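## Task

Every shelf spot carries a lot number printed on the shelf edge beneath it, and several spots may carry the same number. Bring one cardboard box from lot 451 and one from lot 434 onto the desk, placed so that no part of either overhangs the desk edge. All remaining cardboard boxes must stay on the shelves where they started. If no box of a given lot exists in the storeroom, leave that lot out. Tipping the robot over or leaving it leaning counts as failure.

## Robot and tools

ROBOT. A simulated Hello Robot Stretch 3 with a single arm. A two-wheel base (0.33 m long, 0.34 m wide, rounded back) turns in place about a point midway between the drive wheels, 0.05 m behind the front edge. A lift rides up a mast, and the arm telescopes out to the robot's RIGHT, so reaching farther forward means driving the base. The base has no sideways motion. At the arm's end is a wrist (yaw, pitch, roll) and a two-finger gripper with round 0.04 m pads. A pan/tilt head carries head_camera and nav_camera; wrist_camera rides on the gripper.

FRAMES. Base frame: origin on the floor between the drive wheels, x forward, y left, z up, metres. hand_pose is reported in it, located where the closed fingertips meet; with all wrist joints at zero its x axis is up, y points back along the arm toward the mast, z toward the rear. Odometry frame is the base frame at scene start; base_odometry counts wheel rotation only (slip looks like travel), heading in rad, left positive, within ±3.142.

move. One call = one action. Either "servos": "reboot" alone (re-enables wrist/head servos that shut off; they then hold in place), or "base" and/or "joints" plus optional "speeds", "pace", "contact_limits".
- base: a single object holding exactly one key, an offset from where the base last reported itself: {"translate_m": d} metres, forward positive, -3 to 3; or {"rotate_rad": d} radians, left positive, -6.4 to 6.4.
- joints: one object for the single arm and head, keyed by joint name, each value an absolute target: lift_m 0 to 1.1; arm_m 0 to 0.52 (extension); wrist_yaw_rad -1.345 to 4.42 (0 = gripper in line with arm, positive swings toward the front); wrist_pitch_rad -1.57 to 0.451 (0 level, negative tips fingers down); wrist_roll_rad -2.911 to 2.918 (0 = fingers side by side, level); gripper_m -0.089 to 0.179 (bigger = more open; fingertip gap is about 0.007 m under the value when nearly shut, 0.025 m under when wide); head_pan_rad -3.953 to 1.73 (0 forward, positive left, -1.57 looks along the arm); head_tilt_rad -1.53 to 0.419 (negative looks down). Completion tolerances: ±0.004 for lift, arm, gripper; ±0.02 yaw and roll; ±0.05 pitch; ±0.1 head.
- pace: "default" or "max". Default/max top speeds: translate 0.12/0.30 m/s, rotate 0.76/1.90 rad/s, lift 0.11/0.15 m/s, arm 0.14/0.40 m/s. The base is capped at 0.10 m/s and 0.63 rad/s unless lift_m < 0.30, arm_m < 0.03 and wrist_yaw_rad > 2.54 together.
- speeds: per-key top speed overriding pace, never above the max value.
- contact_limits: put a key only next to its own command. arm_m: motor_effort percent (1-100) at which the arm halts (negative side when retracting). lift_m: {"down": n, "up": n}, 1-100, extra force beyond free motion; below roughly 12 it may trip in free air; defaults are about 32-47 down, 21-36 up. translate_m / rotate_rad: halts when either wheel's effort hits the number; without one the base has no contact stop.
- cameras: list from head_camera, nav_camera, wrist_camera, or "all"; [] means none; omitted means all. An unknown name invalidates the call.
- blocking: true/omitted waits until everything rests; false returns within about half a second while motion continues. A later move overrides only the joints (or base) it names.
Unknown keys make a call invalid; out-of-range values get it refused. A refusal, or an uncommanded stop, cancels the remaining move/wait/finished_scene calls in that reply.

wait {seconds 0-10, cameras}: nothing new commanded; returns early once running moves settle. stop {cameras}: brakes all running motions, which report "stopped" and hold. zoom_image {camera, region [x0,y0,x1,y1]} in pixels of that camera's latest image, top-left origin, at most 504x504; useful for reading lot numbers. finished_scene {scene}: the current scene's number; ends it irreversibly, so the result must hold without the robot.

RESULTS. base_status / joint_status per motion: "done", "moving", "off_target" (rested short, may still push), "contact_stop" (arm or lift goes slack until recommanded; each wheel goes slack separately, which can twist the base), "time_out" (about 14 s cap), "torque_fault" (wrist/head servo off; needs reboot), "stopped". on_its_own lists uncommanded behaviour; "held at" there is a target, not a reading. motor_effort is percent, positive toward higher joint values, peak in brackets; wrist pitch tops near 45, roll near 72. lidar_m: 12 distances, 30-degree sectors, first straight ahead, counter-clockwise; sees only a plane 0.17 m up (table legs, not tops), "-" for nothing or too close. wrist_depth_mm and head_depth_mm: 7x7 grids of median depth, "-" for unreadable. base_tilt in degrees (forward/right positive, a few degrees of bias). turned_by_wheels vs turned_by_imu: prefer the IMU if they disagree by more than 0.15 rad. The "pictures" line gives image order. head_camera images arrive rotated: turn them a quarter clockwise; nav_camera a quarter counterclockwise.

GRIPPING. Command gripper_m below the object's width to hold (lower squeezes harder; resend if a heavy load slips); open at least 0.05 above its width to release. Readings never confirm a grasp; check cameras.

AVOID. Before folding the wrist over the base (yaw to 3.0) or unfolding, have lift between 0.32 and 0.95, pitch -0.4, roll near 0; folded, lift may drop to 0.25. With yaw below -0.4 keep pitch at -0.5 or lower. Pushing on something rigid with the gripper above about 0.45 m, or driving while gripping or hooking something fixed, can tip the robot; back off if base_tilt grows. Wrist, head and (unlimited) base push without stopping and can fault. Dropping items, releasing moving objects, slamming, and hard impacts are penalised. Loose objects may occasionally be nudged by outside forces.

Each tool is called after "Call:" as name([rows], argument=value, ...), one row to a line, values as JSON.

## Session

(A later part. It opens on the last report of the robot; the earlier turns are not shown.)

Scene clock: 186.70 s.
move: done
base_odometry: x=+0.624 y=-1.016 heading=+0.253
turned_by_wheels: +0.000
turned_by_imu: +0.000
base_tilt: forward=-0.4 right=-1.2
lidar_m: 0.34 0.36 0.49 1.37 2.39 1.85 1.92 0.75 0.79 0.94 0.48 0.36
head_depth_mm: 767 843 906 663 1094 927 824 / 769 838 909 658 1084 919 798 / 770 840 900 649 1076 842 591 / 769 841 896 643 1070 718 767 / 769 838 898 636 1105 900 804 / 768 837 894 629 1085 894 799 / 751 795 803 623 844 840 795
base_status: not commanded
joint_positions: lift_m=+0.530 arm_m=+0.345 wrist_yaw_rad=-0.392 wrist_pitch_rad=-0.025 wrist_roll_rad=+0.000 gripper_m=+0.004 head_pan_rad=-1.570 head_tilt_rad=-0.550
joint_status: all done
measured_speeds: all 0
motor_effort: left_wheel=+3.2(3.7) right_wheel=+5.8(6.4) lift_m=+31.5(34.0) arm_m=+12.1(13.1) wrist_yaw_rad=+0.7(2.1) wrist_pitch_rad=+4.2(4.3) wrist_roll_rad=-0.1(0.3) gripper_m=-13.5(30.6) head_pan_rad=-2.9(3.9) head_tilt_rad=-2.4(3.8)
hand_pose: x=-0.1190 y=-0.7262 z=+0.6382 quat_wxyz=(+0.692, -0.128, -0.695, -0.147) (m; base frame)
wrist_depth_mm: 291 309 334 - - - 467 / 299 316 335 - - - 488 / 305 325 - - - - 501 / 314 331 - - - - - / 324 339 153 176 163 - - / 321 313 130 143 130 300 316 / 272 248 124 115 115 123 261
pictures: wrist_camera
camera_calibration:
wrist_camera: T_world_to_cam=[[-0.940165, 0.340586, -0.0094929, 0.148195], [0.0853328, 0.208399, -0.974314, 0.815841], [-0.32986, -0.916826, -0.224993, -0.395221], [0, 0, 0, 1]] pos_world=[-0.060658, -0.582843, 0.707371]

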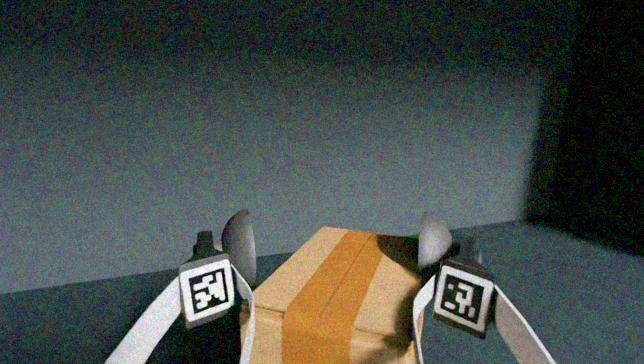

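Call:
move(joints={"arm_m": 0.0, "head_pan_rad": -1.3, "head_tilt_rad": -0.5}, cameras=[])

Call:
move(base={"translate_m": -0.55}, joints={"lift_m": 0.8}, cameras=["wrist_camera"])

Call:
move(base={"rotate_rad": -1.571}, cameras=["wrist_camera"])

Call:
move(base={"translate_m": -1.34}, cameras=["head_camera","wrist_camera","nav_camera"])

Scene clock: 215.17 s.
move: done
base_odometry: x=+0.624 y=-1.016 heading=+0.253
turned_by_wheels: +0.000
turned_by_imu: +0.000
base_tilt: forward=-0.4 right=-1.2
lidar_m: 0.34 0.36 0.49 1.38 2.40 1.85 1.92 0.74 0.79 0.95 0.49 0.36
head_depth_mm: 745 797 860 737 560 968 782 / 762 820 886 731 582 961 780 / 783 842 913 721 580 950 777 / 758 846 927 715 1092 947 796 / 599 656 713 677 810 888 814 / 484 511 544 589 642 734 820 / 441 487 528 574 623 663 707
base_status: not commanded
joint_positions: lift_m=+0.530 arm_m=+0.001 wrist_yaw_rad=-0.392 wrist_pitch_rad=-0.025 wrist_roll_rad=+0.000 gripper_m=+0.004 head_pan_rad=-1.299 head_tilt_rad=-0.500
joint_status: all done
measured_speeds: all 0
motor_effort: left_wheel=+3.6(4.0) right_wheel=+5.4(6.4) lift_m=+26.8(31.8) arm_m=-12.6(15.1) wrist_yaw_rad=+0.1(2.2) wrist_pitch_rad=+4.3(4.3) wrist_roll_rad=+0.2(0.3) gripper_m=-13.1(13.5) head_pan_rad=+1.1(5.3) head_tilt_rad=+3.6(9.6)
hand_pose: x=-0.1190 y=-0.3817 z=+0.6382 quat_wxyz=(+0.692, -0.128, -0.695, -0.147) (m; base frame)
wrist_depth_mm: - - - - 764 - - / - - - - 783 - - / - - - - 812 - - / - - - - - - - / - - 153 176 164 - - / 299 - 130 143 130 - - / 273 267 124 115 109 110 -
pictures: none
No camera images: "cameras" was empty.

Scene clock: 221.80 s.
move: done
base_odometry: x=+0.092 y=-1.154 heading=+0.253
turned_by_wheels: +0.000
turned_by_imu: +0.000
base_tilt: forward=-0.4 right=-1.2
lidar_m: 0.89 0.92 1.28 3.76 1.44 1.43 1.37 1.06 0.97 0.49 0.98 0.92
head_depth_mm: 641 576 438 471 523 563 428 / 760 817 885 728 543 609 674 / 779 840 907 722 579 958 777 / 801 866 939 714 1092 947 795 / 823 888 955 706 1126 942 814 / 847 918 991 698 1158 938 1130 / 869 949 1012 690 1158 931 1152
base_status: done
joint_positions: lift_m=+0.800 arm_m=+0.001 wrist_yaw_rad=-0.392 wrist_pitch_rad=-0.026 wrist_roll_rad=+0.000 gripper_m=+0.004 head_pan_rad=-1.299 head_tilt_rad=-0.500
joint_status: all done
measured_speeds: all 0
motor_effort: left_wheel=-7.0(11.3) right_wheel=-4.2(13.6) lift_m=+31.2(34.6) arm_m=-2.9(12.8) wrist_yaw_rad=+0.3(2.2) wrist_pitch_rad=+4.3(4.4) wrist_roll_rad=-0.3(0.6) gripper_m=-12.9(13.8) head_pan_rad=-3.4(3.5) head_tilt_rad=+4.1(4.8)
hand_pose: x=-0.1190 y=-0.3817 z=+0.9080 quat_wxyz=(+0.692, -0.128, -0.695, -0.147) (m; base frame)
wrist_depth_mm: - 215 234 - - - - / - 222 241 - - - - / - 230 250 - - - - / - 237 258 - - 959 - / - 245 250 176 164 - - / - - 130 143 130 - - / - - 122 115 109 110 -
pictures: wrist_camera
camera_calibration:
wrist_camera: T_world_to_cam=[[-0.940156, 0.340614, -0.00944405, 0.0334185], [0.0854617, 0.208879, -0.9742, 1.00705], [-0.329853, -0.916707, -0.225488, -0.0182282], [0, 0, 0, 1]] pos_world=[-0.0606581, -0.238444, 0.977271]

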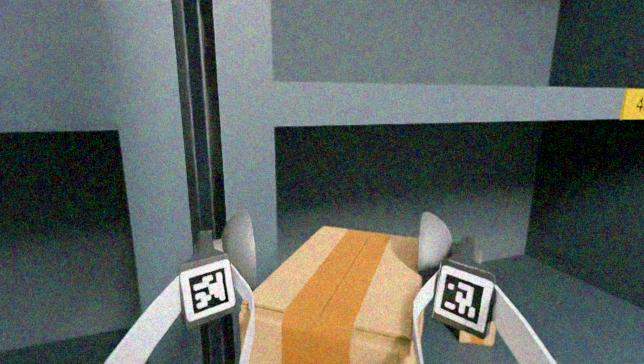

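Scene clock: 225.40 s.
move: done
base_odometry: x=+0.092 y=-1.154 heading=-1.318
turned_by_wheels: -1.571
turned_by_imu: -1.546
base_tilt: forward=-0.3 right=-1.2
lidar_m: 0.49 0.98 0.92 0.89 0.93 1.29 3.75 1.45 1.42 1.38 1.07 0.97
head_depth_mm: 1091 1170 1263 1370 1504 1578 428 / 1125 1205 1302 1413 1549 1625 1311 / 1159 1248 1348 1471 1616 1612 1312 / 1203 1293 1396 1550 1706 1599 1299 / 1236 1328 1458 1592 1783 1589 1300 / 881 949 1008 1131 1205 1374 1260 / 878 956 1016 1160 1196 1033 1209
base_status: done
joint_positions: lift_m=+0.800 arm_m=+0.001 wrist_yaw_rad=-0.392 wrist_pitch_rad=-0.026 wrist_roll_rad=+0.000 gripper_m=+0.004 head_pan_rad=-1.300 head_tilt_rad=-0.500
joint_status: not commanded
measured_speeds: all 0
motor_effort: left_wheel=+8.2(12.1) right_wheel=-9.5(13.9) lift_m=+31.2(31.9) arm_m=-7.3(7.4) wrist_yaw_rad=+1.0(2.4) wrist_pitch_rad=+4.2(4.4) wrist_roll_rad=+0.1(0.3) gripper_m=-13.5(13.7) head_pan_rad=-3.3(3.6) head_tilt_rad=+4.4(4.7)
hand_pose: x=-0.1190 y=-0.3817 z=+0.9080 quat_wxyz=(+0.692, -0.128, -0.695, -0.147) (m; base frame)
wrist_depth_mm: - - - - - - - / - - - - - - - / - - - - - - - / - - - - - - - / - - - - 176 - - / - - 130 143 130 - - / - - 122 115 115 123 -
pictures: wrist_camera
camera_calibration:
wrist_camera: T_world_to_cam=[[-0.940156, 0.340614, -0.00944405, 0.0334185], [0.0854617, 0.208879, -0.9742, 1.00705], [-0.329853, -0.916707, -0.225488, -0.0182282], [0, 0, 0, 1]] pos_world=[-0.0606581, -0.238444, 0.977271]

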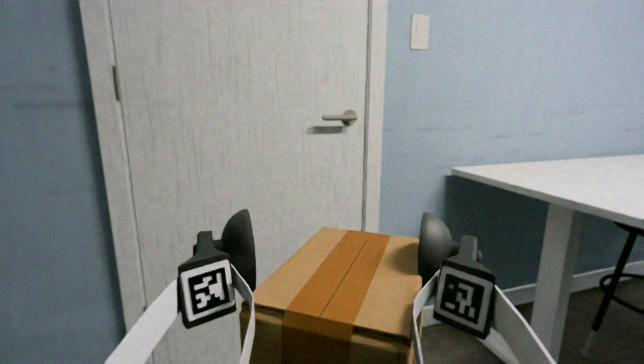

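Scene clock: 239.93 s.
move: time_out
base_odometry: x=-0.244 y=+0.144 heading=-1.318
turned_by_wheels: +0.000
turned_by_imu: +0.000
base_tilt: forward=-0.4 right=-1.2
lidar_m: 1.82 1.28 0.95 0.92 0.96 1.32 2.45 1.36 0.75 0.94 1.43 1.95
head_depth_mm: 1082 1162 1256 1313 957 733 428 / 1115 1203 1293 1356 948 777 1318 / 1147 1235 1337 1339 941 803 1304 / 1179 1272 1387 1427 931 1242 1266 / 1213 1311 1434 1562 930 1492 1306 / 1229 1329 1456 1606 1769 1525 1294 / 1276 1380 1516 1670 1837 1573 1280
base_status: translate_m time_out (by the wheels' count: -1.3397 of -1.3400)
joint_positions: lift_m=+0.800 arm_m=+0.001 wrist_yaw_rad=-0.392 wrist_pitch_rad=-0.026 wrist_roll_rad=+0.000 gripper_m=+0.004 head_pan_rad=-1.300 head_tilt_rad=-0.500
joint_status: not commanded
measured_speeds: all 0
motor_effort: left_wheel=-0.5(10.9) right_wheel=-0.6(14.8) lift_m=+30.0(31.6) arm_m=-9.9(13.5) wrist_yaw_rad=+1.1(2.4) wrist_pitch_rad=+4.3(4.4) wrist_roll_rad=-0.2(0.3) gripper_m=-12.9(14.0) head_pan_rad=-2.2(3.6) head_tilt_rad=+4.3(5.0)
hand_pose: x=-0.1190 y=-0.3817 z=+0.9080 quat_wxyz=(+0.692, -0.128, -0.695, -0.147) (m; base frame)
wrist_depth_mm: - - - - - - - / - - - - - - - / - - - - - - - / - - - - - - - / - - 153 175 163 - - / - - 130 143 130 123 - / - - 122 115 115 122 -
pictures: head_camera (sideways), nav_camera (sideways), wrist_camera
camera_calibration:
head_camera: T_world_to_cam=[[-0.160231, 0.404238, -0.90051, 1.18824], [0.968767, 0.239318, -0.0649469, 0.0782974], [0.189254, -0.88279, -0.429958, 0.514027], [0, 0, 0, 1]] pos_world=[0.0172589, -0.0452897, 1.29612]
nav_camera: T_world_to_cam=[[0.138325, -0.434845, 0.889818, -1.11572], [-0.958909, -0.28352, 0.0105115, 0.0423349], [0.24771, -0.854708, -0.456195, 0.545407], [0, 0, 0, 1]] pos_world=[0.0598241, -0.00699965, 1.24116]
wrist_camera: T_world_to_cam=[[-0.940156, 0.340614, -0.00944405, 0.0334185], [0.0854617, 0.208879, -0.9742, 1.00705], [-0.329853, -0.916707, -0.225488, -0.0182282], [0, 0, 0, 1]] pos_world=[-0.0606581, -0.238444, 0.977271]

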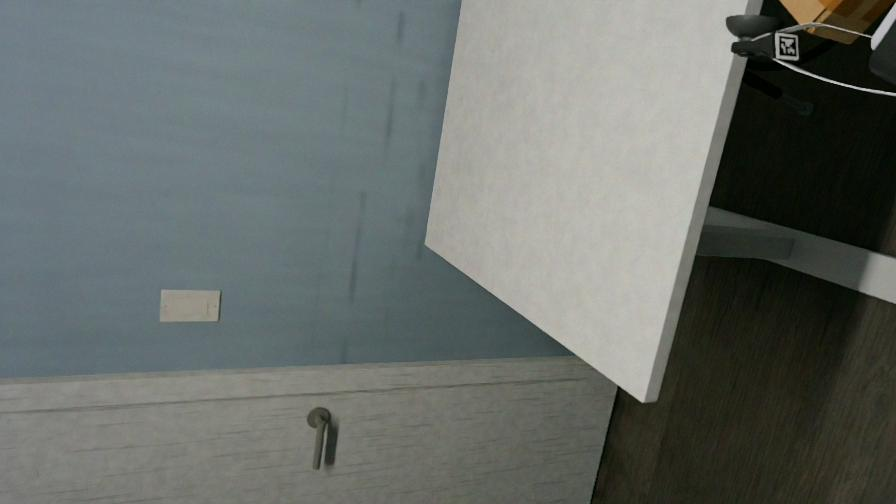

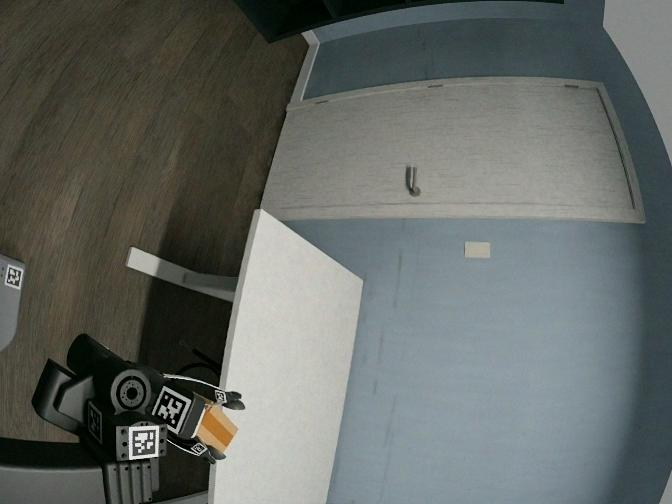

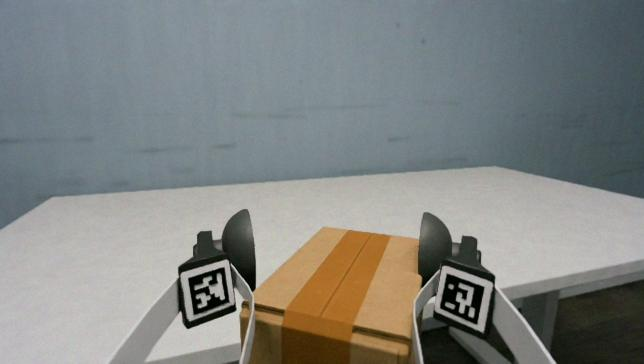

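Call:
move(joints={"arm_m": 0.38}, pace="max", speeds={"arm_m": 0.2}, cameras=[])

Call:
move(joints={"lift_m": 0.685}, cameras=["head_camera"])

Call:
move(joints={"lift_m": 0.62}, speeds={"lift_m": 0.025}, contact_limits={"lift_m": {"down": 12}}, cameras=["wrist_camera"])

"pace" acts on no motion here: each has its own speed under "speeds". Leave "pace" out
Scene clock: 250.10 s.
base_odometry: x=-0.244 y=+0.144 heading=-1.318
turned_by_wheels: +0.000
turned_by_imu: +0.000
base_tilt: forward=-0.4 right=-1.2
lidar_m: 1.82 1.28 0.95 0.92 0.96 1.33 2.45 1.36 0.75 0.94 1.42 1.95
head_depth_mm: 1085 1171 1257 1311 955 732 428 / 1113 1199 1299 1357 943 778 1313 / 1148 1233 1333 1352 940 803 1309 / 1177 1273 1368 1426 936 1248 1272 / 1202 1317 1432 1567 922 1483 1299 / 1235 1330 1454 1607 1768 1528 1292 / 1276 1380 1516 1667 1859 1571 1283
base_status: translate_m time_out (by the wheels' count: -1.3397 of -1.3400)
joint_positions: lift_m=+0.800 arm_m=+0.001 wrist_yaw_rad=-0.392 wrist_pitch_rad=-0.026 wrist_roll_rad=+0.000 gripper_m=+0.004 head_pan_rad=-1.300 head_tilt_rad=-0.500
joint_status: not commanded
measured_speeds: all 0
motor_effort: left_wheel=-0.2(10.9) right_wheel=-1.3(14.8) lift_m=+29.4(31.6) arm_m=-8.5(13.5) wrist_yaw_rad=+0.0(2.4) wrist_pitch_rad=+4.2(4.4) wrist_roll_rad=+0.0(0.3) gripper_m=-13.1(14.0) head_pan_rad=-2.4(3.6) head_tilt_rad=+3.5(5.0)
hand_pose: x=-0.1190 y=-0.3817 z=+0.9080 quat_wxyz=(+0.692, -0.128, -0.695, -0.147) (m; base frame)
wrist_depth_mm: - - - - - - - / - - - - - - - / - - - - - - - / - - - - - - - / - - 153 175 164 - - / - - 130 143 130 123 - / - - 122 115 115 123 -
pictures: none

not run: a call was refused earlier in this reply.

not run: a call was refused earlier in this reply.

Call:
move(joints={"arm_m": 0.38}, speeds={"arm_m": 0.2}, cameras=[])

Call:
move(joints={"lift_m": 0.685}, cameras=["head_camera"])

Call:
move(joints={"lift_m": 0.62}, speeds={"lift_m": 0.025}, contact_limits={"lift_m": {"down": 12}}, cameras=["wrist_camera"])

Scene clock: 261.50 s.
move: done
base_odometry: x=-0.244 y=+0.144 heading=-1.318
turned_by_wheels: +0.000
turned_by_imu: +0.000
base_tilt: forward=-0.2 right=-1.1
lidar_m: 1.82 1.27 0.95 0.92 0.96 1.33 2.45 1.36 0.75 0.94 1.43 1.95
head_depth_mm: 1091 1169 1257 1315 516 711 1290 / 1117 1194 1304 1359 565 754 1318 / 1142 1234 1332 1351 940 801 1313 / 1176 1269 1380 1417 931 1249 1272 / 1214 1308 1436 1575 918 1490 1301 / 1236 1338 1457 1610 1766 1532 1285 / 1272 1381 1521 1672 1859 1578 1280
base_status: not commanded
joint_positions: lift_m=+0.800 arm_m=+0.380 wrist_yaw_rad=-0.392 wrist_pitch_rad=-0.026 wrist_roll_rad=+0.000 gripper_m=+0.004 head_pan_rad=-1.300 head_tilt_rad=-0.500
joint_status: all done
measured_speeds: all 0
motor_effort: left_wheel=-0.2(0.7) right_wheel=-0.9(1.6) lift_m=+29.4(29.7) arm_m=+12.6(14.8) wrist_yaw_rad=+1.0(2.4) wrist_pitch_rad=+4.2(4.4) wrist_roll_rad=-0.2(0.3) gripper_m=-12.9(13.8) head_pan_rad=-2.3(3.0) head_tilt_rad=+3.3(4.2)
hand_pose: x=-0.1190 y=-0.7611 z=+0.9080 quat_wxyz=(+0.692, -0.128, -0.695, -0.147) (m; base frame)
wrist_depth_mm: - - - - - - - / - - - - - - - / - - - - - - - / - - - - - - - / - - 153 176 163 - - / - - 130 143 130 - - / - - 122 115 110 110 -
pictures: none
No camera images: "cameras" was empty.

Scene clock: 263.37 s.
move: done
base_odometry: x=-0.244 y=+0.144 heading=-1.318
turned_by_wheels: +0.000
turned_by_imu: +0.000
base_tilt: forward=-0.3 right=-1.1
lidar_m: 1.82 1.27 0.95 0.91 0.95 1.33 2.45 1.36 0.75 0.94 1.43 1.96
head_depth_mm: 1088 1162 1255 1316 954 549 1256 / 1113 1197 1288 1354 945 582 1315 / 1152 1235 1340 1346 937 803 1307 / 1175 1274 1381 1426 933 1251 1275 / 1212 1316 1428 1573 922 1488 1297 / 1234 1341 1457 1613 1765 1541 1293 / 1274 1384 1512 1677 1845 1574 1290
base_status: not commanded
joint_positions: lift_m=+0.685 arm_m=+0.380 wrist_yaw_rad=-0.392 wrist_pitch_rad=-0.026 wrist_roll_rad=+0.000 gripper_m=+0.004 head_pan_rad=-1.300 head_tilt_rad=-0.500
joint_status: all done
measured_speeds: all 0
motor_effort: left_wheel=-0.4(0.8) right_wheel=-0.7(1.2) lift_m=+25.3(26.7) arm_m=+10.0(12.7) wrist_yaw_rad=+0.8(2.5) wrist_pitch_rad=+4.3(4.4) wrist_roll_rad=-0.3(0.3) gripper_m=-12.9(13.8) head_pan_rad=-2.1(3.0) head_tilt_rad=+3.3(4.3)
hand_pose: x=-0.1190 y=-0.7611 z=+0.7930 quat_wxyz=(+0.692, -0.128, -0.695, -0.147) (m; base frame)
wrist_depth_mm: - - - - - - - / - - - - - - - / - - - - - - - / - - - - - - - / - - 153 176 164 - - / - - 130 143 130 - - / - - 122 115 109 110 -
pictures: head_camera (sideways)
camera_calibration:
head_camera: T_world_to_cam=[[-0.160231, 0.404238, -0.90051, 1.18824], [0.968767, 0.239318, -0.0649469, 0.0782974], [0.189254, -0.88279, -0.429958, 0.514027], [0, 0, 0, 1]] pos_world=[0.0172589, -0.0452897, 1.29612]

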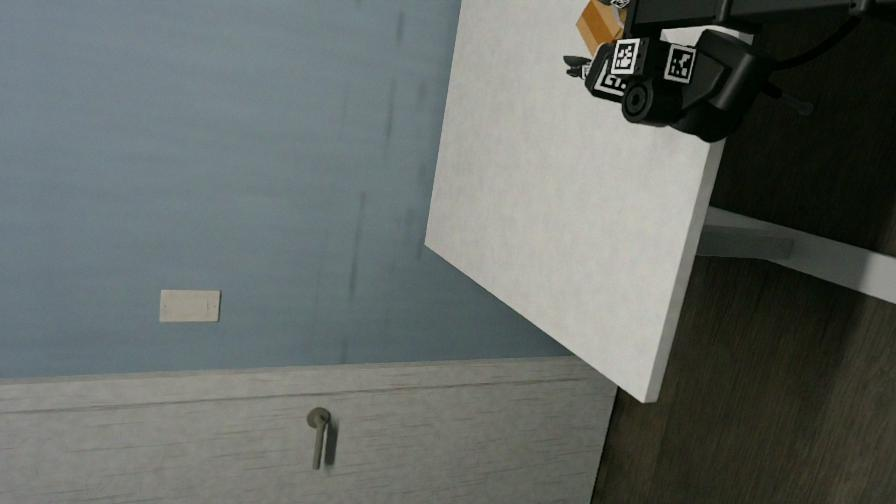

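Scene clock: 265.67 s.
move: contact_stop
base_odometry: x=-0.244 y=+0.144 heading=-1.318
turned_by_wheels: +0.000
turned_by_imu: +0.000
base_tilt: forward=-0.4 right=-1.2
lidar_m: 1.82 1.28 0.95 0.91 0.95 1.33 2.45 1.36 0.75 0.94 1.43 1.95
head_depth_mm: 1083 1165 1262 1321 957 573 1062 / 1110 1200 1296 1362 948 596 1283 / 1149 1229 1339 1352 941 802 1307 / 1173 1278 1386 1419 933 1252 1270 / 1211 1318 1435 1570 923 1493 1307 / 1232 1336 1456 1609 1768 1527 1296 / 1272 1378 1509 1673 1844 1575 1288
base_status: not commanded
joint_positions: lift_m=+0.648 arm_m=+0.380 wrist_yaw_rad=-0.392 wrist_pitch_rad=+0.041 wrist_roll_rad=+0.003 gripper_m=+0.004 head_pan_rad=-1.300 head_tilt_rad=-0.500
joint_status: lift_m contact_stop (moved -0.037 of -0.065)
measured_speeds: translate_m=+0.000 rotate_rad=+0.000 lift_m=+0.001 arm_m=+0.000 wrist_yaw_rad=+0.000 wrist_pitch_rad=+0.000 wrist_roll_rad=+0.000 head_pan_rad=+0.000 head_tilt_rad=+0.000
on_its_own: lift_m is slack since a contact_stop (your +0.620 is given up)
motor_effort: left_wheel=-0.3(0.6) right_wheel=-0.2(1.3) lift_m=+25.2(26.8) arm_m=+6.5(10.4) wrist_yaw_rad=+0.8(2.0) wrist_pitch_rad=-7.9(9.1) wrist_roll_rad=-1.1(4.4) gripper_m=-12.7(13.7) head_pan_rad=-1.8(3.0) head_tilt_rad=+3.4(4.0)
contact_limits: lift_m down 12 (down: maximum 72; up: maximum 65)
hand_pose: x=-0.1195 y=-0.7625 z=+0.7734 quat_wxyz=(+0.696, -0.151, -0.691, -0.124) (m; base frame)
wrist_depth_mm: - - - - - - - / - - - - - - - / - - - - - - - / - - - - - - - / - - 152 182 155 - - / - - 130 145 130 - - / - - 121 113 108 110 -
pictures: wrist_camera
camera_calibration:
wrist_camera: T_world_to_cam=[[-0.940405, 0.339933, -0.00918787, 0.160531], [0.0630921, 0.147864, -0.986993, 0.916121], [-0.334153, -0.928753, -0.160499, -0.457884], [0, 0, 0, 1]] pos_world=[-0.0598393, -0.615292, 0.832191]

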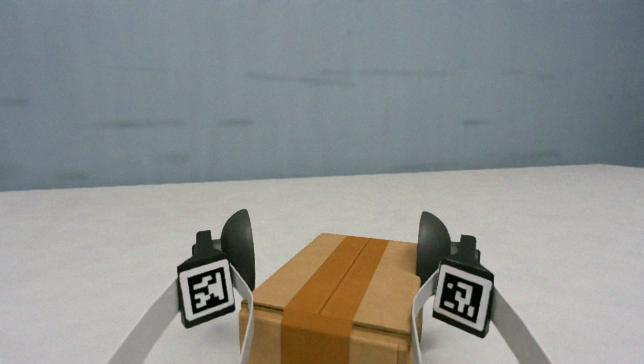

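Call:
move(joints={"lift_m": 0.656}, cameras=[])

Call:
move(joints={"gripper_m": 0.179}, cameras=[])

Call:
move(joints={"arm_m": 0.0}, speeds={"arm_m": 0.25}, cameras=["head_camera","wrist_camera"])

Scene clock: 273.93 s.
move: done
base_odometry: x=-0.244 y=+0.144 heading=-1.318
turned_by_wheels: +0.000
turned_by_imu: +0.000
base_tilt: forward=-0.3 right=-1.2
lidar_m: 1.82 1.27 0.94 0.92 0.95 1.32 2.45 1.36 0.76 0.94 1.43 1.95
head_depth_mm: 1083 1166 1259 1316 952 575 1061 / 1115 1196 1292 1354 950 597 1321 / 1144 1234 1338 1343 939 799 1313 / 1175 1274 1386 1427 932 1256 1278 / 1216 1314 1427 1565 928 1501 1300 / 1235 1340 1457 1598 1763 1537 1292 / 1271 1380 1512 1682 1858 1579 1286
base_status: not commanded
joint_positions: lift_m=+0.656 arm_m=+0.380 wrist_yaw_rad=-0.392 wrist_pitch_rad=+0.010 wrist_roll_rad=+0.003 gripper_m=+0.004 head_pan_rad=-1.300 head_tilt_rad=-0.500
joint_status: all done
measured_speeds: all 0
motor_effort: left_wheel=-0.3(0.7) right_wheel=+0.2(1.1) lift_m=+29.3(30.0) arm_m=-6.6(6.7) wrist_yaw_rad=+0.1(2.4) wrist_pitch_rad=-2.2(6.4) wrist_roll_rad=-0.9(1.1) gripper_m=-13.2(13.6) head_pan_rad=-1.9(2.3) head_tilt_rad=+3.1(3.6)
hand_pose: x=-0.1193 y=-0.7620 z=+0.7731 quat_wxyz=(+0.694, -0.141, -0.694, -0.134) (m; base frame)
wrist_depth_mm: - - - - - - - / - - - - - - - / - - - - - - - / - - - - - - - / - - 153 178 159 - - / - - 130 143 130 - - / - - 121 114 108 110 -
pictures: none
No camera images: "cameras" was empty.

Scene clock: 276.23 s.
move: done
base_odometry: x=-0.244 y=+0.144 heading=-1.318
turned_by_wheels: +0.000
turned_by_imu: +0.000
base_tilt: forward=-0.3 right=-1.1
lidar_m: 1.81 1.28 0.95 0.92 0.95 1.32 2.45 1.36 0.75 0.94 1.43 1.96
head_depth_mm: 1085 1163 1253 1313 953 573 1061 / 1112 1199 1292 1354 948 595 1312 / 1147 1232 1339 1347 942 800 1302 / 1179 1272 1379 1425 930 1245 1269 / 1209 1304 1429 1578 925 1495 1297 / 1234 1333 1450 1604 1774 1534 1299 / 1277 1378 1517 1677 1853 1582 1292
base_status: not commanded
joint_positions: lift_m=+0.656 arm_m=+0.380 wrist_yaw_rad=-0.391 wrist_pitch_rad=-0.015 wrist_roll_rad=+0.002 gripper_m=+0.179 head_pan_rad=-1.300 head_tilt_rad=-0.500
joint_status: all done
measured_speeds: all 0
motor_effort: left_wheel=-0.6(0.9) right_wheel=-0.5(1.0) lift_m=+22.6(30.0) arm_m=-10.3(10.3) wrist_yaw_rad=+0.3(2.2) wrist_pitch_rad=+2.2(2.7) wrist_roll_rad=-0.8(1.1) gripper_m=+0.4(83.5) head_pan_rad=-2.4(2.5) head_tilt_rad=+2.9(3.7)
hand_pose: x=-0.1190 y=-0.7615 z=+0.7668 quat_wxyz=(+0.692, -0.132, -0.695, -0.143) (m; base frame)
wrist_depth_mm: - - - - - - - / - - - - - - - / - - - - - - - / - - - - - - - / - 143 - 159 172 - - / - 126 - 130 130 - - / - - 129 118 111 - 105
pictures: none
No camera images: "cameras" was empty.

Scene clock: 279.80 s.
move: done
base_odometry: x=-0.244 y=+0.144 heading=-1.318
turned_by_wheels: +0.000
turned_by_imu: +0.000
base_tilt: forward=-0.3 right=-1.2
lidar_m: 1.82 1.28 0.95 0.92 0.95 1.33 2.45 1.36 0.75 0.94 1.43 1.95
head_depth_mm: 1091 1170 1261 1311 957 756 1288 / 1119 1198 1291 1351 947 777 1294 / 1149 1238 1337 1343 941 802 1305 / 1185 1271 1386 1420 936 1251 1273 / 1213 1312 1430 1568 926 1487 1296 / 1233 1331 1452 1603 1773 1534 1292 / 1272 1373 1520 1674 1844 1571 1279
base_status: not commanded
joint_positions: lift_m=+0.656 arm_m=+0.001 wrist_yaw_rad=-0.391 wrist_pitch_rad=-0.016 wrist_roll_rad=+0.002 gripper_m=+0.179 head_pan_rad=-1.300 head_tilt_rad=-0.500
joint_status: all done
measured_speeds: all 0
motor_effort: left_wheel=-0.3(0.8) right_wheel=-0.8(1.4) lift_m=+28.3(28.4) arm_m=-12.4(14.7) wrist_yaw_rad=+0.4(2.0) wrist_pitch_rad=+2.4(2.5) wrist_roll_rad=-0.8(1.0) gripper_m=+0.6(1.1) head_pan_rad=-2.0(2.4) head_tilt_rad=+3.4(3.8)
hand_pose: x=-0.1190 y=-0.3820 z=+0.7666 quat_wxyz=(+0.692, -0.132, -0.695, -0.143) (m; base frame)
wrist_depth_mm: - - - - - - - / - - - - - - - / - - - - - - - / - - 465 - - - - / - 143 - - - - - / - - - - - - - / - - - - - - 105
pictures: head_camera (sideways), wrist_camera
camera_calibration:
head_camera: T_world_to_cam=[[-0.160231, 0.404238, -0.90051, 1.18824], [0.968767, 0.239318, -0.0649469, 0.0782974], [0.189254, -0.88279, -0.429958, 0.514027], [0, 0, 0, 1]] pos_world=[0.0172589, -0.0452897, 1.29612]
wrist_camera: T_world_to_cam=[[-0.940355, 0.340013, -0.0111436, 0.0331924], [0.0835528, 0.199076, -0.976416, 0.86704], [-0.329776, -0.919108, -0.215611, -0.0589067], [0, 0, 0, 1]] pos_world=[-0.060657, -0.238034, 0.83426]

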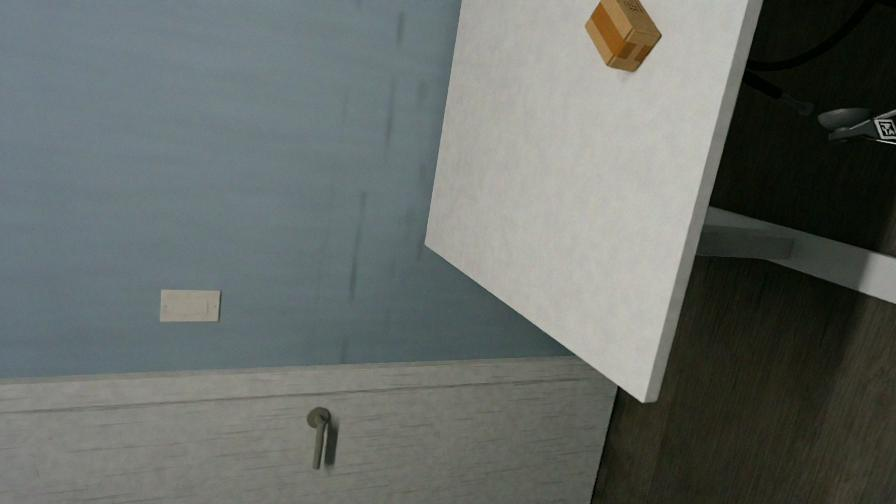

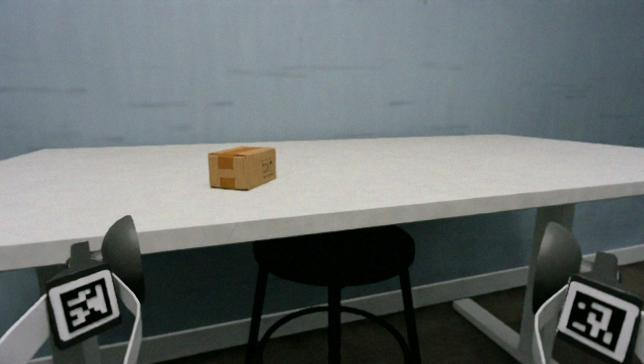

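Call:
move(joints={"gripper_m": 0.04, "wrist_pitch_rad": -0.45}, pace="max", cameras=[])

Call:
move(joints={"wrist_yaw_rad": 3.0, "wrist_roll_rad": 0}, pace="max", cameras=[])

Call:
move(joints={"lift_m": 0.28, "head_pan_rad": 1.2, "head_tilt_rad": -0.25}, pace="max", cameras=[])

Call:
move(base={"translate_m": -1.9}, pace="max", cameras=["nav_camera", "head_camera"])

Scene clock: 300.50 s.
move: done
base_odometry: x=-0.244 y=+0.144 heading=-1.318
turned_by_wheels: +0.000
turned_by_imu: +0.000
base_tilt: forward=-0.2 right=-1.3
lidar_m: 1.82 1.27 0.95 0.91 0.96 1.32 2.46 1.36 0.75 0.94 1.43 1.95
head_depth_mm: 1085 1167 1256 1315 954 757 1289 / 1113 1198 1300 1351 949 777 1316 / 1150 1226 1340 1341 937 800 1315 / 1183 1270 1382 1415 933 1248 1278 / 1214 1313 1431 1577 927 1490 1297 / 1227 1343 1454 1605 1773 1551 1293 / 1266 1387 1508 1673 1836 1572 1286
base_status: not commanded
joint_positions: lift_m=+0.656 arm_m=+0.001 wrist_yaw_rad=-0.391 wrist_pitch_rad=-0.462 wrist_roll_rad=+0.002 gripper_m=+0.040 head_pan_rad=-1.300 head_tilt_rad=-0.500
joint_status: all done
measured_speeds: all 0
motor_effort: left_wheel=-1.1(1.1) right_wheel=-0.5(1.3) lift_m=+25.0(31.2) arm_m=-6.6(9.0) wrist_yaw_rad=+0.0(1.7) wrist_pitch_rad=+1.8(3.1) wrist_roll_rad=-0.7(1.0) gripper_m=+0.2(84.2) head_pan_rad=-1.5(2.3) head_tilt_rad=+2.9(4.0)
hand_pose: x=-0.1049 y=-0.3476 z=+0.6590 quat_wxyz=(+0.643, +0.025, -0.707, -0.293) (m; base frame)
wrist_depth_mm: - - - - - - - / - - - - - - - / - - - - - - - / - - - - - - - / - - - - 984 - - / 922 928 125 891 129 906 895 / 812 832 772 804 782 791 791
pictures: none
No camera images: "cameras" was empty.

Scene clock: 302.50 s.
move: done
base_odometry: x=-0.244 y=+0.144 heading=-1.318
turned_by_wheels: +0.000
turned_by_imu: +0.000
base_tilt: forward=-0.2 right=-1.2
lidar_m: 1.82 1.28 0.94 0.91 0.95 1.33 2.45 1.37 0.75 0.94 1.43 1.96
head_depth_mm: 1086 1165 1253 1310 954 754 1294 / 1113 1196 1305 1359 948 780 1306 / 1141 1236 1335 1349 940 800 1308 / 1184 1272 1385 1422 932 1251 1269 / 1213 1312 1427 1563 929 1493 1296 / 1232 1340 1463 1609 1763 1539 1296 / 1269 1383 1513 1669 1844 1581 1287
base_status: not commanded
joint_positions: lift_m=+0.656 arm_m=+0.001 wrist_yaw_rad=+2.997 wrist_pitch_rad=-0.462 wrist_roll_rad=+0.002 gripper_m=+0.040 head_pan_rad=-1.300 head_tilt_rad=-0.500
joint_status: all done
measured_speeds: all 0
motor_effort: left_wheel=-0.2(0.8) right_wheel=-0.2(1.1) lift_m=+23.6(25.5) arm_m=-3.7(6.7) wrist_yaw_rad=+3.5(5.6) wrist_pitch_rad=+1.7(1.8) wrist_roll_rad=-0.7(1.8) gripper_m=+0.4(0.9) head_pan_rad=-1.6(2.1) head_tilt_rad=+3.5(3.7)
hand_pose: x=+0.0103 y=+0.0708 z=+0.6590 quat_wxyz=(+0.212, +0.699, +0.112, +0.674) (m; base frame)
wrist_depth_mm: - 139 - - 930 - - / - 150 173 - - - - / - 166 - - - - - / - 193 220 - - - - / - - 210 - - - - / 942 920 127 882 129 908 885 / 829 839 283 795 765 802 793
pictures: none
No camera images: "cameras" was empty.

Scene clock: 305.80 s.
move: done
base_odometry: x=-0.244 y=+0.144 heading=-1.318
turned_by_wheels: +0.000
turned_by_imu: +0.000
base_tilt: forward=-0.3 right=-1.2
lidar_m: 1.82 1.27 0.95 0.92 0.96 1.33 2.45 1.36 0.75 0.94 1.43 1.96
head_depth_mm: 966 1007 1061 1108 1167 1231 1301 / 921 959 1007 1052 1106 1155 1227 / 891 924 957 1003 1052 1105 1157 / 849 880 915 956 996 1045 1103 / 813 846 876 915 957 999 1046 / 789 814 843 878 916 955 995 / 757 785 815 842 875 911 948
base_status: not commanded
joint_positions: lift_m=+0.280 arm_m=+0.001 wrist_yaw_rad=+2.997 wrist_pitch_rad=-0.464 wrist_roll_rad=+0.002 gripper_m=+0.040 head_pan_rad=+1.202 head_tilt_rad=-0.249
joint_status: all done
measured_speeds: all 0
motor_effort: left_wheel=-0.4(0.8) right_wheel=-0.3(1.2) lift_m=+22.8(25.9) arm_m=-0.1(4.0) wrist_yaw_rad=+1.9(3.7) wrist_pitch_rad=+2.1(2.2) wrist_roll_rad=-0.7(1.1) gripper_m=+0.4(0.9) head_pan_rad=-3.4(6.0) head_tilt_rad=-3.0(7.7)
hand_pose: x=+0.0102 y=+0.0706 z=+0.2825 quat_wxyz=(+0.212, +0.698, +0.112, +0.674) (m; base frame)
wrist_depth_mm: - 139 - - 929 - - / - 150 174 - 990 - - / 850 166 755 817 800 802 787 / 679 194 220 653 650 645 631 / 564 550 211 536 532 546 539 / 488 298 127 284 129 471 469 / 262 267 247 257 400 413 413
pictures: none
No camera images: "cameras" was empty.

Scene clock: 313.57 s.
move: done
base_odometry: x=-0.720 y=+1.983 heading=-1.318
turned_by_wheels: +0.000
turned_by_imu: -0.002
base_tilt: forward=-0.3 right=-1.1
lidar_m: 3.43 1.32 1.05 2.09 0.80 0.59 0.57 0.60 0.83 1.33 1.22 1.58
head_depth_mm: 1003 1050 1104 1156 1219 1284 1360 / 963 1002 1048 1099 1154 1212 1285 / 928 958 999 1048 1094 1154 1213 / 1084 1115 1140 1166 1193 1225 1252 / 2204 2279 2359 2452 2563 2051 1559 / 2093 2201 2271 2371 2435 2141 1612 / 2025 2097 2164 2282 2352 2095 1600
base_status: done
joint_positions: lift_m=+0.280 arm_m=+0.001 wrist_yaw_rad=+2.997 wrist_pitch_rad=-0.464 wrist_roll_rad=+0.002 gripper_m=+0.040 head_pan_rad=+1.200 head_tilt_rad=-0.250
joint_status: not commanded
measured_speeds: all 0
motor_effort: left_wheel=-4.5(14.0) right_wheel=-4.3(16.1) lift_m=+29.0(31.4) arm_m=+10.0(10.1) wrist_yaw_rad=+2.1(3.4) wrist_pitch_rad=+2.1(2.2) wrist_roll_rad=-0.6(1.2) gripper_m=+0.1(1.0) head_pan_rad=-2.8(4.0) head_tilt_rad=-2.8(4.2)
hand_pose: x=+0.0101 y=+0.0706 z=+0.2825 quat_wxyz=(+0.212, +0.698, +0.113, +0.674) (m; base frame)
wrist_depth_mm: - 139 - - - - - / - 150 - - - - - / 798 166 762 819 802 792 794 / 681 194 220 663 645 647 637 / 566 543 210 548 534 542 540 / 487 297 127 285 129 471 473 / 261 268 247 258 401 414 415
pictures: head_camera (sideways), nav_camera (sideways)
camera_calibration:
head_camera: T_world_to_cam=[[-0.0279712, -0.199644, -0.979469, 1.29053], [-0.91383, 0.402232, -0.0558896, 0.0779555], [0.405131, 0.893505, -0.193692, 0.205239], [0, 0, 0, 1]] pos_world=[0.0241873, 0.0429095, 1.30815]
nav_camera: T_world_to_cam=[[0.0645426, 0.212943, 0.97493, -1.22633], [0.936753, -0.349695, 0.0143649, 0.0257906], [0.343988, 0.912342, -0.222046, 0.24011], [0, 0, 0, 1]] pos_world=[-0.0276035, 0.0510959, 1.24854]

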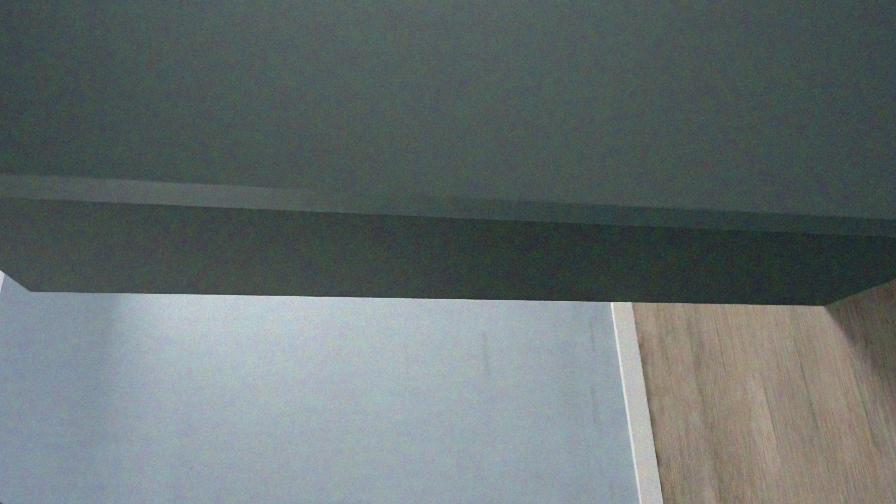

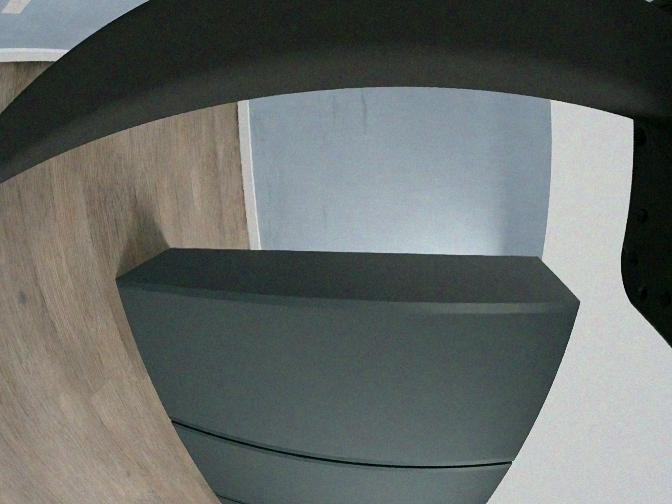

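Call:
move(base={"rotate_rad": 1.571}, joints={"head_pan_rad": -0.9, "head_tilt_rad": -0.3}, pace="max", cameras=[])

Call:
move(base={"translate_m": 1.75}, contact_limits={"translate_m": 45}, pace="max", cameras=["nav_camera", "head_camera"])

Scene clock: 332.70 s.
move: done
base_odometry: x=-0.720 y=+1.983 heading=+0.253
turned_by_wheels: +1.571
turned_by_imu: +1.539
base_tilt: forward=-0.4 right=-1.3
lidar_m: 2.24 0.81 0.59 0.57 0.59 0.81 1.34 1.22 1.25 3.69 1.35 1.05
head_depth_mm: 3028 2503 2744 3036 2967 2041 1560 / 2658 1965 2134 2316 2484 2011 1561 / 1647 1659 1769 1905 2048 2012 1551 / 1341 1413 1484 1584 1712 1771 1539 / 1185 1230 1298 1372 1444 1533 1520 / 1054 1100 1151 1210 1259 1330 1390 / 951 990 1028 1070 1124 1175 1229
base_status: done
joint_positions: lift_m=+0.280 arm_m=+0.001 wrist_yaw_rad=+2.997 wrist_pitch_rad=-0.464 wrist_roll_rad=+0.002 gripper_m=+0.040 head_pan_rad=-0.908 head_tilt_rad=-0.301
joint_status: all done
measured_speeds: translate_m=+0.000 rotate_rad=+0.000 lift_m=+0.000 arm_m=+0.000 wrist_yaw_rad=+0.000 wrist_pitch_rad=+0.000 wrist_roll_rad=+0.000 head_pan_rad=+0.024 head_tilt_rad=+0.000
motor_effort: left_wheel=-7.5(15.2) right_wheel=+8.7(14.1) lift_m=+28.0(29.4) arm_m=-0.3(12.8) wrist_yaw_rad=+2.1(3.4) wrist_pitch_rad=+2.1(2.2) wrist_roll_rad=-0.8(1.1) gripper_m=+1.1(1.1) head_pan_rad=+3.4(5.7) head_tilt_rad=-1.0(6.4)
hand_pose: x=+0.0101 y=+0.0706 z=+0.2825 quat_wxyz=(+0.212, +0.698, +0.113, +0.674) (m; base frame)
wrist_depth_mm: 535 139 557 568 595 608 622 / 579 150 599 623 632 - - / 622 165 174 - - - 742 / 649 190 214 659 653 652 644 / 573 546 211 544 531 541 543 / 484 296 127 284 129 471 466 / 261 266 247 257 397 417 413
pictures: none
No camera images: "cameras" was empty.

Scene clock: 339.93 s.
move: done
base_odometry: x=+0.975 y=+2.420 heading=+0.253
turned_by_wheels: +0.000
turned_by_imu: +0.001
base_tilt: forward=-0.2 right=-1.2
lidar_m: 0.68 0.70 0.59 0.57 0.59 0.81 2.24 0.63 0.56 1.36 0.96 0.70
head_depth_mm: 1540 1689 1876 2068 2354 2039 1554 / 1261 1355 1478 1615 1767 1866 1560 / 1072 1145 1219 1303 1412 1539 1508 / 926 979 1041 1103 1169 1260 1353 / 821 861 905 952 1007 1066 1133 / 735 769 803 843 882 925 976 / 665 691 720 751 783 820 861
base_status: done
joint_positions: lift_m=+0.280 arm_m=+0.001 wrist_yaw_rad=+2.997 wrist_pitch_rad=-0.464 wrist_roll_rad=+0.002 gripper_m=+0.040 head_pan_rad=-0.900 head_tilt_rad=-0.300
joint_status: not commanded
measured_speeds: all 0
motor_effort: left_wheel=+3.2(9.3) right_wheel=+5.3(17.7) lift_m=+27.4(28.9) arm_m=-12.0(13.6) wrist_yaw_rad=+1.8(3.1) wrist_pitch_rad=+2.1(2.2) wrist_roll_rad=-0.8(1.1) gripper_m=+0.5(1.1) head_pan_rad=+3.4(4.1) head_tilt_rad=+5.2(6.2)
contact_limits: translate_m 45 (maximum 100)
hand_pose: x=+0.0101 y=+0.0706 z=+0.2825 quat_wxyz=(+0.212, +0.698, +0.113, +0.674) (m; base frame)
wrist_depth_mm: 529 139 559 586 596 612 615 / 587 150 607 627 631 - 697 / 633 165 173 - - - 740 / 652 190 218 653 654 644 643 / 570 549 211 535 532 543 547 / 492 296 127 284 129 473 469 / 261 266 246 257 397 414 413
pictures: head_camera (sideways), nav_camera (sideways)
camera_calibration:
head_camera: T_world_to_cam=[[-0.188539, 0.163126, -0.968423, 1.27708], [0.806718, 0.588083, -0.0579978, 0.0701986], [0.560052, -0.792179, -0.242474, 0.267742], [0, 0, 0, 1]] pos_world=[0.0341997, -0.0375082, 1.30574]
nav_camera: T_world_to_cam=[[0.181429, -0.201192, 0.962603, -1.21091], [-0.774227, -0.63276, 0.0136725, 0.0370957], [0.606346, -0.747755, -0.270569, 0.301684], [0, 0, 0, 1]] pos_world=[0.0654903, 0.00543249, 1.24675]

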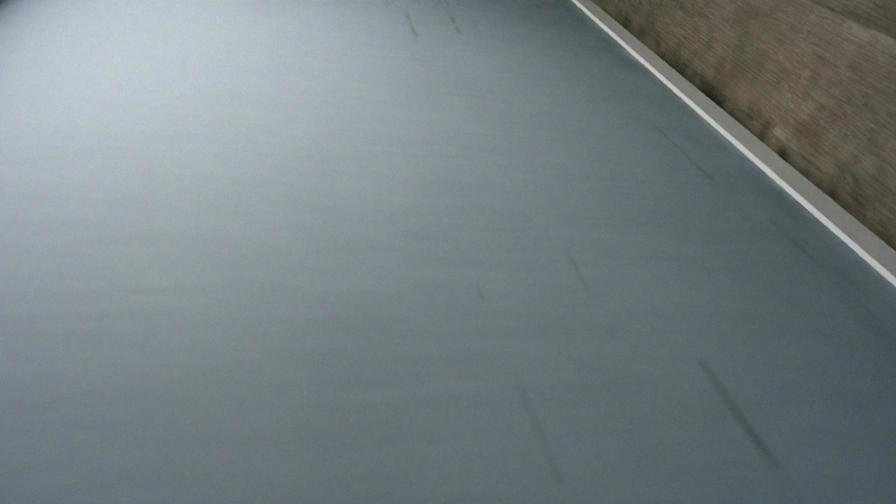

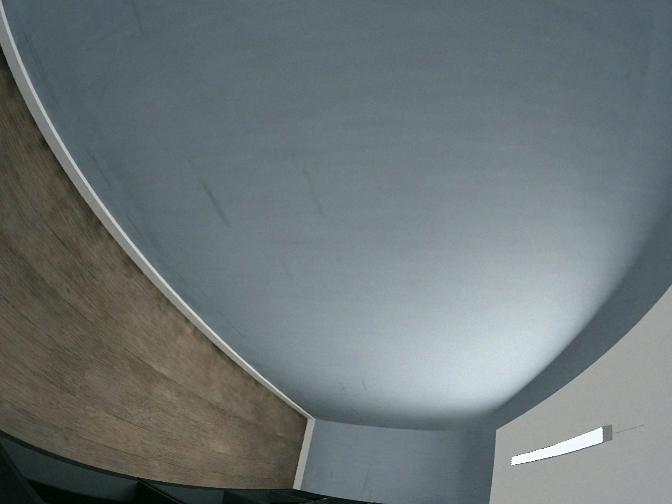

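Call:
move(base={"translate_m": 0.1}, joints={"head_pan_rad": -2.2}, pace="max", cameras=["nav_camera", "head_camera"])

Call:
move(base={"rotate_rad": -1.571}, joints={"head_pan_rad": -1.2}, pace="max", cameras=["head_camera"])

Call:
move(base={"translate_m": 1.1}, joints={"head_pan_rad": -1.2}, pace="max", cameras=["nav_camera", "head_camera"])

Scene clock: 354.83 s.
move: done
base_odometry: x=+1.072 y=+2.445 heading=+0.253
turned_by_wheels: +0.000
turned_by_imu: +0.000
base_tilt: forward=-0.3 right=-1.1
lidar_m: 0.58 0.60 0.60 0.57 0.60 0.82 2.24 0.63 0.62 2.27 0.82 0.60
head_depth_mm: 601 644 692 746 811 886 969 / 544 578 617 660 711 769 836 / 535 556 579 612 643 685 733 / 1273 820 1373 1298 823 1196 886 / 1325 1100 1457 1270 1519 1139 1016 / 1234 1246 1351 1270 1463 1294 1443 / 1161 1197 1271 1332 1420 1513 1497
base_status: done
joint_positions: lift_m=+0.280 arm_m=+0.001 wrist_yaw_rad=+2.997 wrist_pitch_rad=-0.464 wrist_roll_rad=+0.002 gripper_m=+0.040 head_pan_rad=-2.208 head_tilt_rad=-0.300
joint_status: all done
measured_speeds: translate_m=+0.000 rotate_rad=+0.000 lift_m=+0.000 arm_m=+0.000 wrist_yaw_rad=+0.000 wrist_pitch_rad=+0.000 wrist_roll_rad=+0.000 head_pan_rad=+0.024 head_tilt_rad=+0.000
motor_effort: left_wheel=+1.5(13.6) right_wheel=+3.2(11.4) lift_m=+25.2(26.6) arm_m=-11.0(12.0) wrist_yaw_rad=+1.0(2.8) wrist_pitch_rad=+2.1(2.2) wrist_roll_rad=-0.8(1.0) gripper_m=+0.2(0.9) head_pan_rad=+3.2(4.4) head_tilt_rad=+4.3(6.2)
hand_pose: x=+0.0101 y=+0.0706 z=+0.2825 quat_wxyz=(+0.212, +0.698, +0.113, +0.674) (m; base frame)
wrist_depth_mm: 535 139 561 584 596 607 617 / 593 150 614 623 636 - 688 / 628 165 174 - - - 720 / 652 189 217 664 655 643 619 / 560 547 211 541 534 546 533 / 486 298 127 286 129 477 472 / 261 267 246 257 400 416 414
pictures: head_camera (sideways), nav_camera (sideways)
camera_calibration:
head_camera: T_world_to_cam=[[0.108198, 0.223959, -0.968574, 1.27544], [0.777394, -0.626335, -0.0579828, 0.0703704], [-0.619638, -0.74669, -0.241873, 0.274124], [0, 0, 0, 1]] pos_world=[-0.0228492, -0.0368863, 1.30574]
nav_camera: T_world_to_cam=[[-0.146757, -0.226904, 0.962797, -1.20924], [-0.812117, 0.583335, 0.0136861, 0.0372571], [-0.564738, -0.779895, -0.269881, 0.30794], [0, 0, 0, 1]] pos_world=[0.0266979, -0.0559539, 1.24685]

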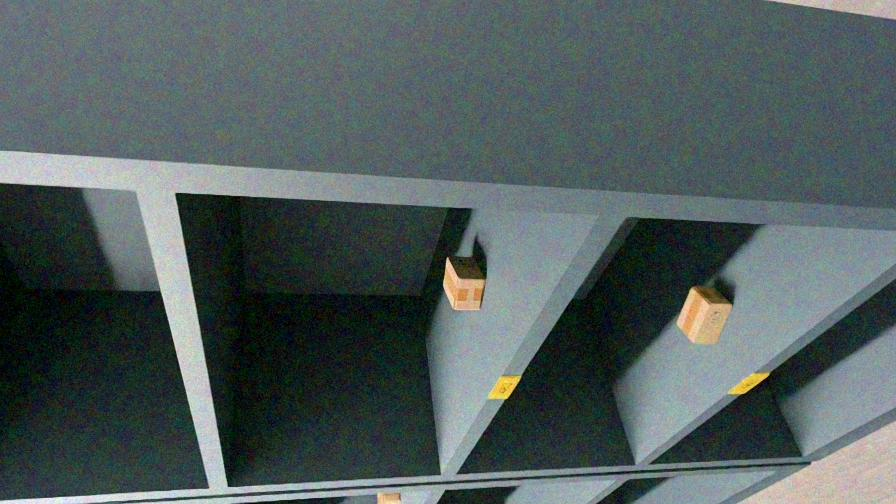

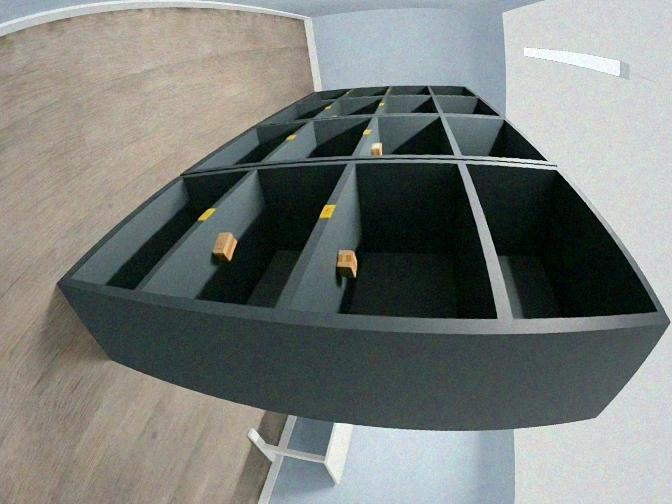

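Scene clock: 356.97 s.
move: done
base_odometry: x=+1.072 y=+2.445 heading=-1.318
turned_by_wheels: -1.571
turned_by_imu: -1.540
base_tilt: forward=-0.5 right=-1.1
lidar_m: 2.10 0.81 0.60 0.58 0.60 0.59 0.58 0.60 0.83 2.41 0.62 0.62
head_depth_mm: 2669 2774 2846 2957 2978 2059 1560 / 2753 2855 3035 3125 2976 2033 1552 / 2835 2938 3083 3189 2927 2013 1551 / 2957 3096 3216 3390 2894 1996 1525 / 789 831 870 920 974 1031 1100 / 659 685 711 745 779 814 861 / 565 583 604 625 652 679 707
base_status: done
joint_positions: lift_m=+0.280 arm_m=+0.001 wrist_yaw_rad=+2.997 wrist_pitch_rad=-0.464 wrist_roll_rad=+0.002 gripper_m=+0.040 head_pan_rad=-1.195 head_tilt_rad=-0.300
joint_status: all done
measured_speeds: all 0
motor_effort: left_wheel=+6.3(14.8) right_wheel=-9.7(14.3) lift_m=+24.7(26.3) arm_m=-12.5(13.5) wrist_yaw_rad=+1.6(3.1) wrist_pitch_rad=+2.1(2.2) wrist_roll_rad=-0.7(1.0) gripper_m=+0.6(1.0) head_pan_rad=-2.9(6.2) head_tilt_rad=+4.1(5.1)
hand_pose: x=+0.0101 y=+0.0706 z=+0.2825 quat_wxyz=(+0.212, +0.698, +0.113, +0.674) (m; base frame)
wrist_depth_mm: 534 139 - - - - - / - 150 159 - - - - / - 165 175 - - - 721 / 655 193 217 662 658 647 640 / 569 546 211 536 532 539 542 / 487 297 127 285 130 471 472 / 261 267 247 257 397 415 413
pictures: head_camera (sideways)
camera_calibration:
head_camera: T_world_to_cam=[[-0.13272, 0.21035, -0.968575, 1.2769], [0.942891, 0.328018, -0.0579637, 0.0693331], [0.305518, -0.920954, -0.241872, 0.268546], [0, 0, 0, 1]] pos_world=[0.022051, -0.044019, 1.30574]

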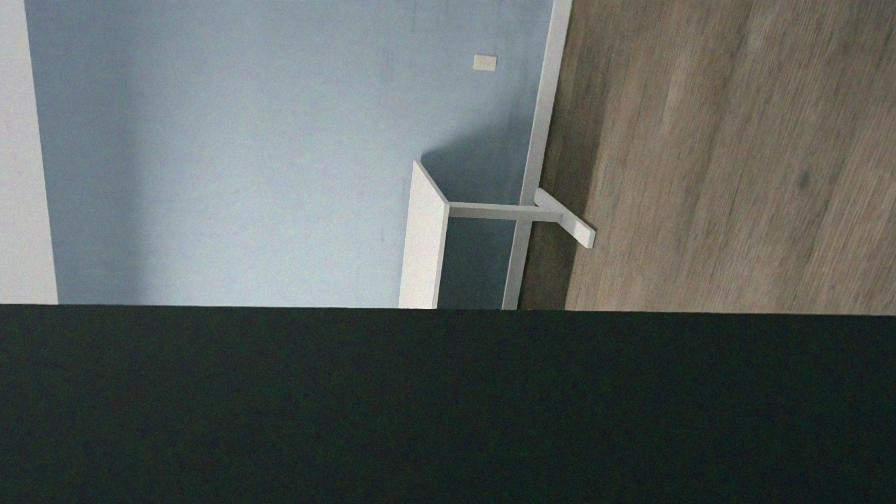

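Scene clock: 362.00 s.
move: done
base_odometry: x=+1.347 y=+1.380 heading=-1.318
turned_by_wheels: +0.000
turned_by_imu: +0.000
base_tilt: forward=-0.3 right=-1.2
lidar_m: 2.02 0.78 0.58 0.56 0.58 0.80 1.66 0.76 0.88 0.82 0.50 1.24
head_depth_mm: 360 627 798 833 734 504 872 / 381 641 832 867 730 501 901 / 389 622 770 850 720 519 920 / 433 494 544 584 609 542 745 / 412 432 454 481 510 536 575 / 435 454 477 505 532 562 604 / 929 737 1043 1083 697 1082 906
base_status: done
joint_positions: lift_m=+0.280 arm_m=+0.001 wrist_yaw_rad=+2.998 wrist_pitch_rad=-0.464 wrist_roll_rad=+0.002 gripper_m=+0.040 head_pan_rad=-1.200 head_tilt_rad=-0.300
joint_status: all done
measured_speeds: all 0
motor_effort: left_wheel=+4.9(15.8) right_wheel=-1.0(10.7) lift_m=+23.8(25.8) arm_m=-10.4(13.2) wrist_yaw_rad=+2.8(3.1) wrist_pitch_rad=+2.1(2.2) wrist_roll_rad=-0.8(1.2) gripper_m=+0.1(1.0) head_pan_rad=-3.0(4.0) head_tilt_rad=+1.7(4.0)
hand_pose: x=+0.0101 y=+0.0706 z=+0.2825 quat_wxyz=(+0.212, +0.698, +0.113, +0.674) (m; base frame)
wrist_depth_mm: 525 139 538 545 - - - / - 150 159 - - - - / - 165 173 - - - - / 655 190 214 655 649 643 637 / 564 549 211 540 529 547 539 / 494 299 127 285 129 474 471 / 261 268 247 256 401 414 411
pictures: head_camera (sideways), nav_camera (sideways)
camera_calibration:
head_camera: T_world_to_cam=[[-0.131699, 0.211005, -0.968572, 1.27689], [0.94449, 0.323386, -0.0579742, 0.0693387], [0.30099, -0.922442, -0.241882, 0.268559], [0, 0, 0, 1]] pos_world=[0.0218425, -0.0441246, 1.30574]
nav_camera: T_world_to_cam=[[0.113603, -0.245193, 0.962795, -1.21084], [-0.926689, -0.37558, 0.0136946, 0.0380035], [0.358249, -0.893767, -0.269884, 0.302292], [0, 0, 0, 1]] pos_world=[0.0644761, -0.0124359, 1.24685]

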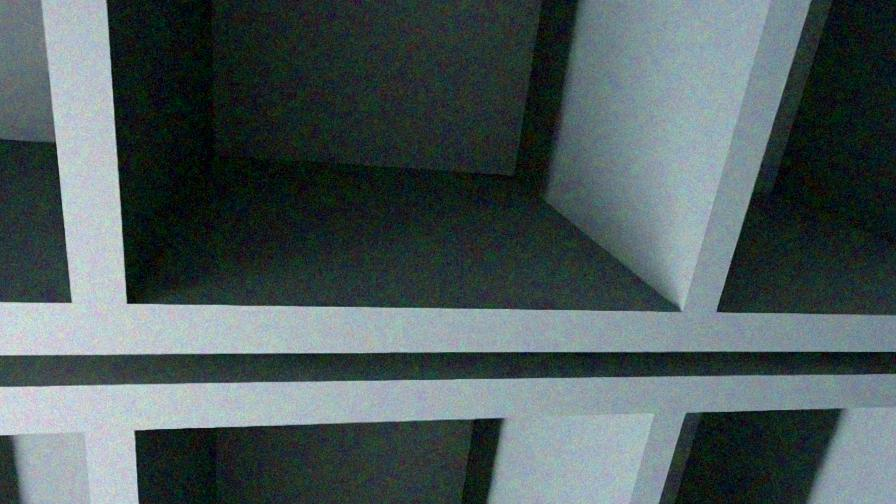

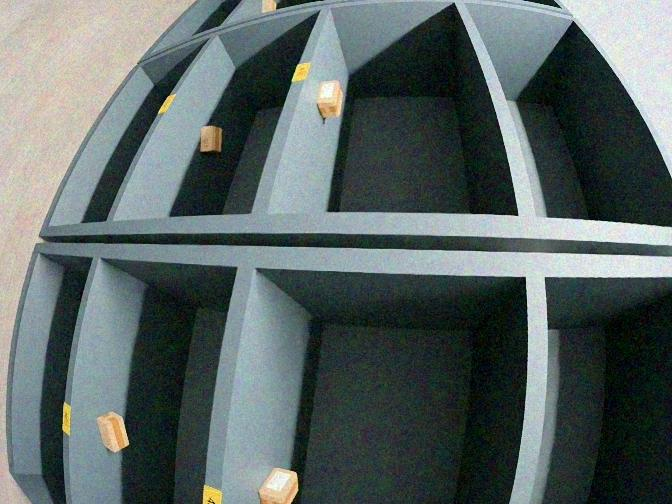

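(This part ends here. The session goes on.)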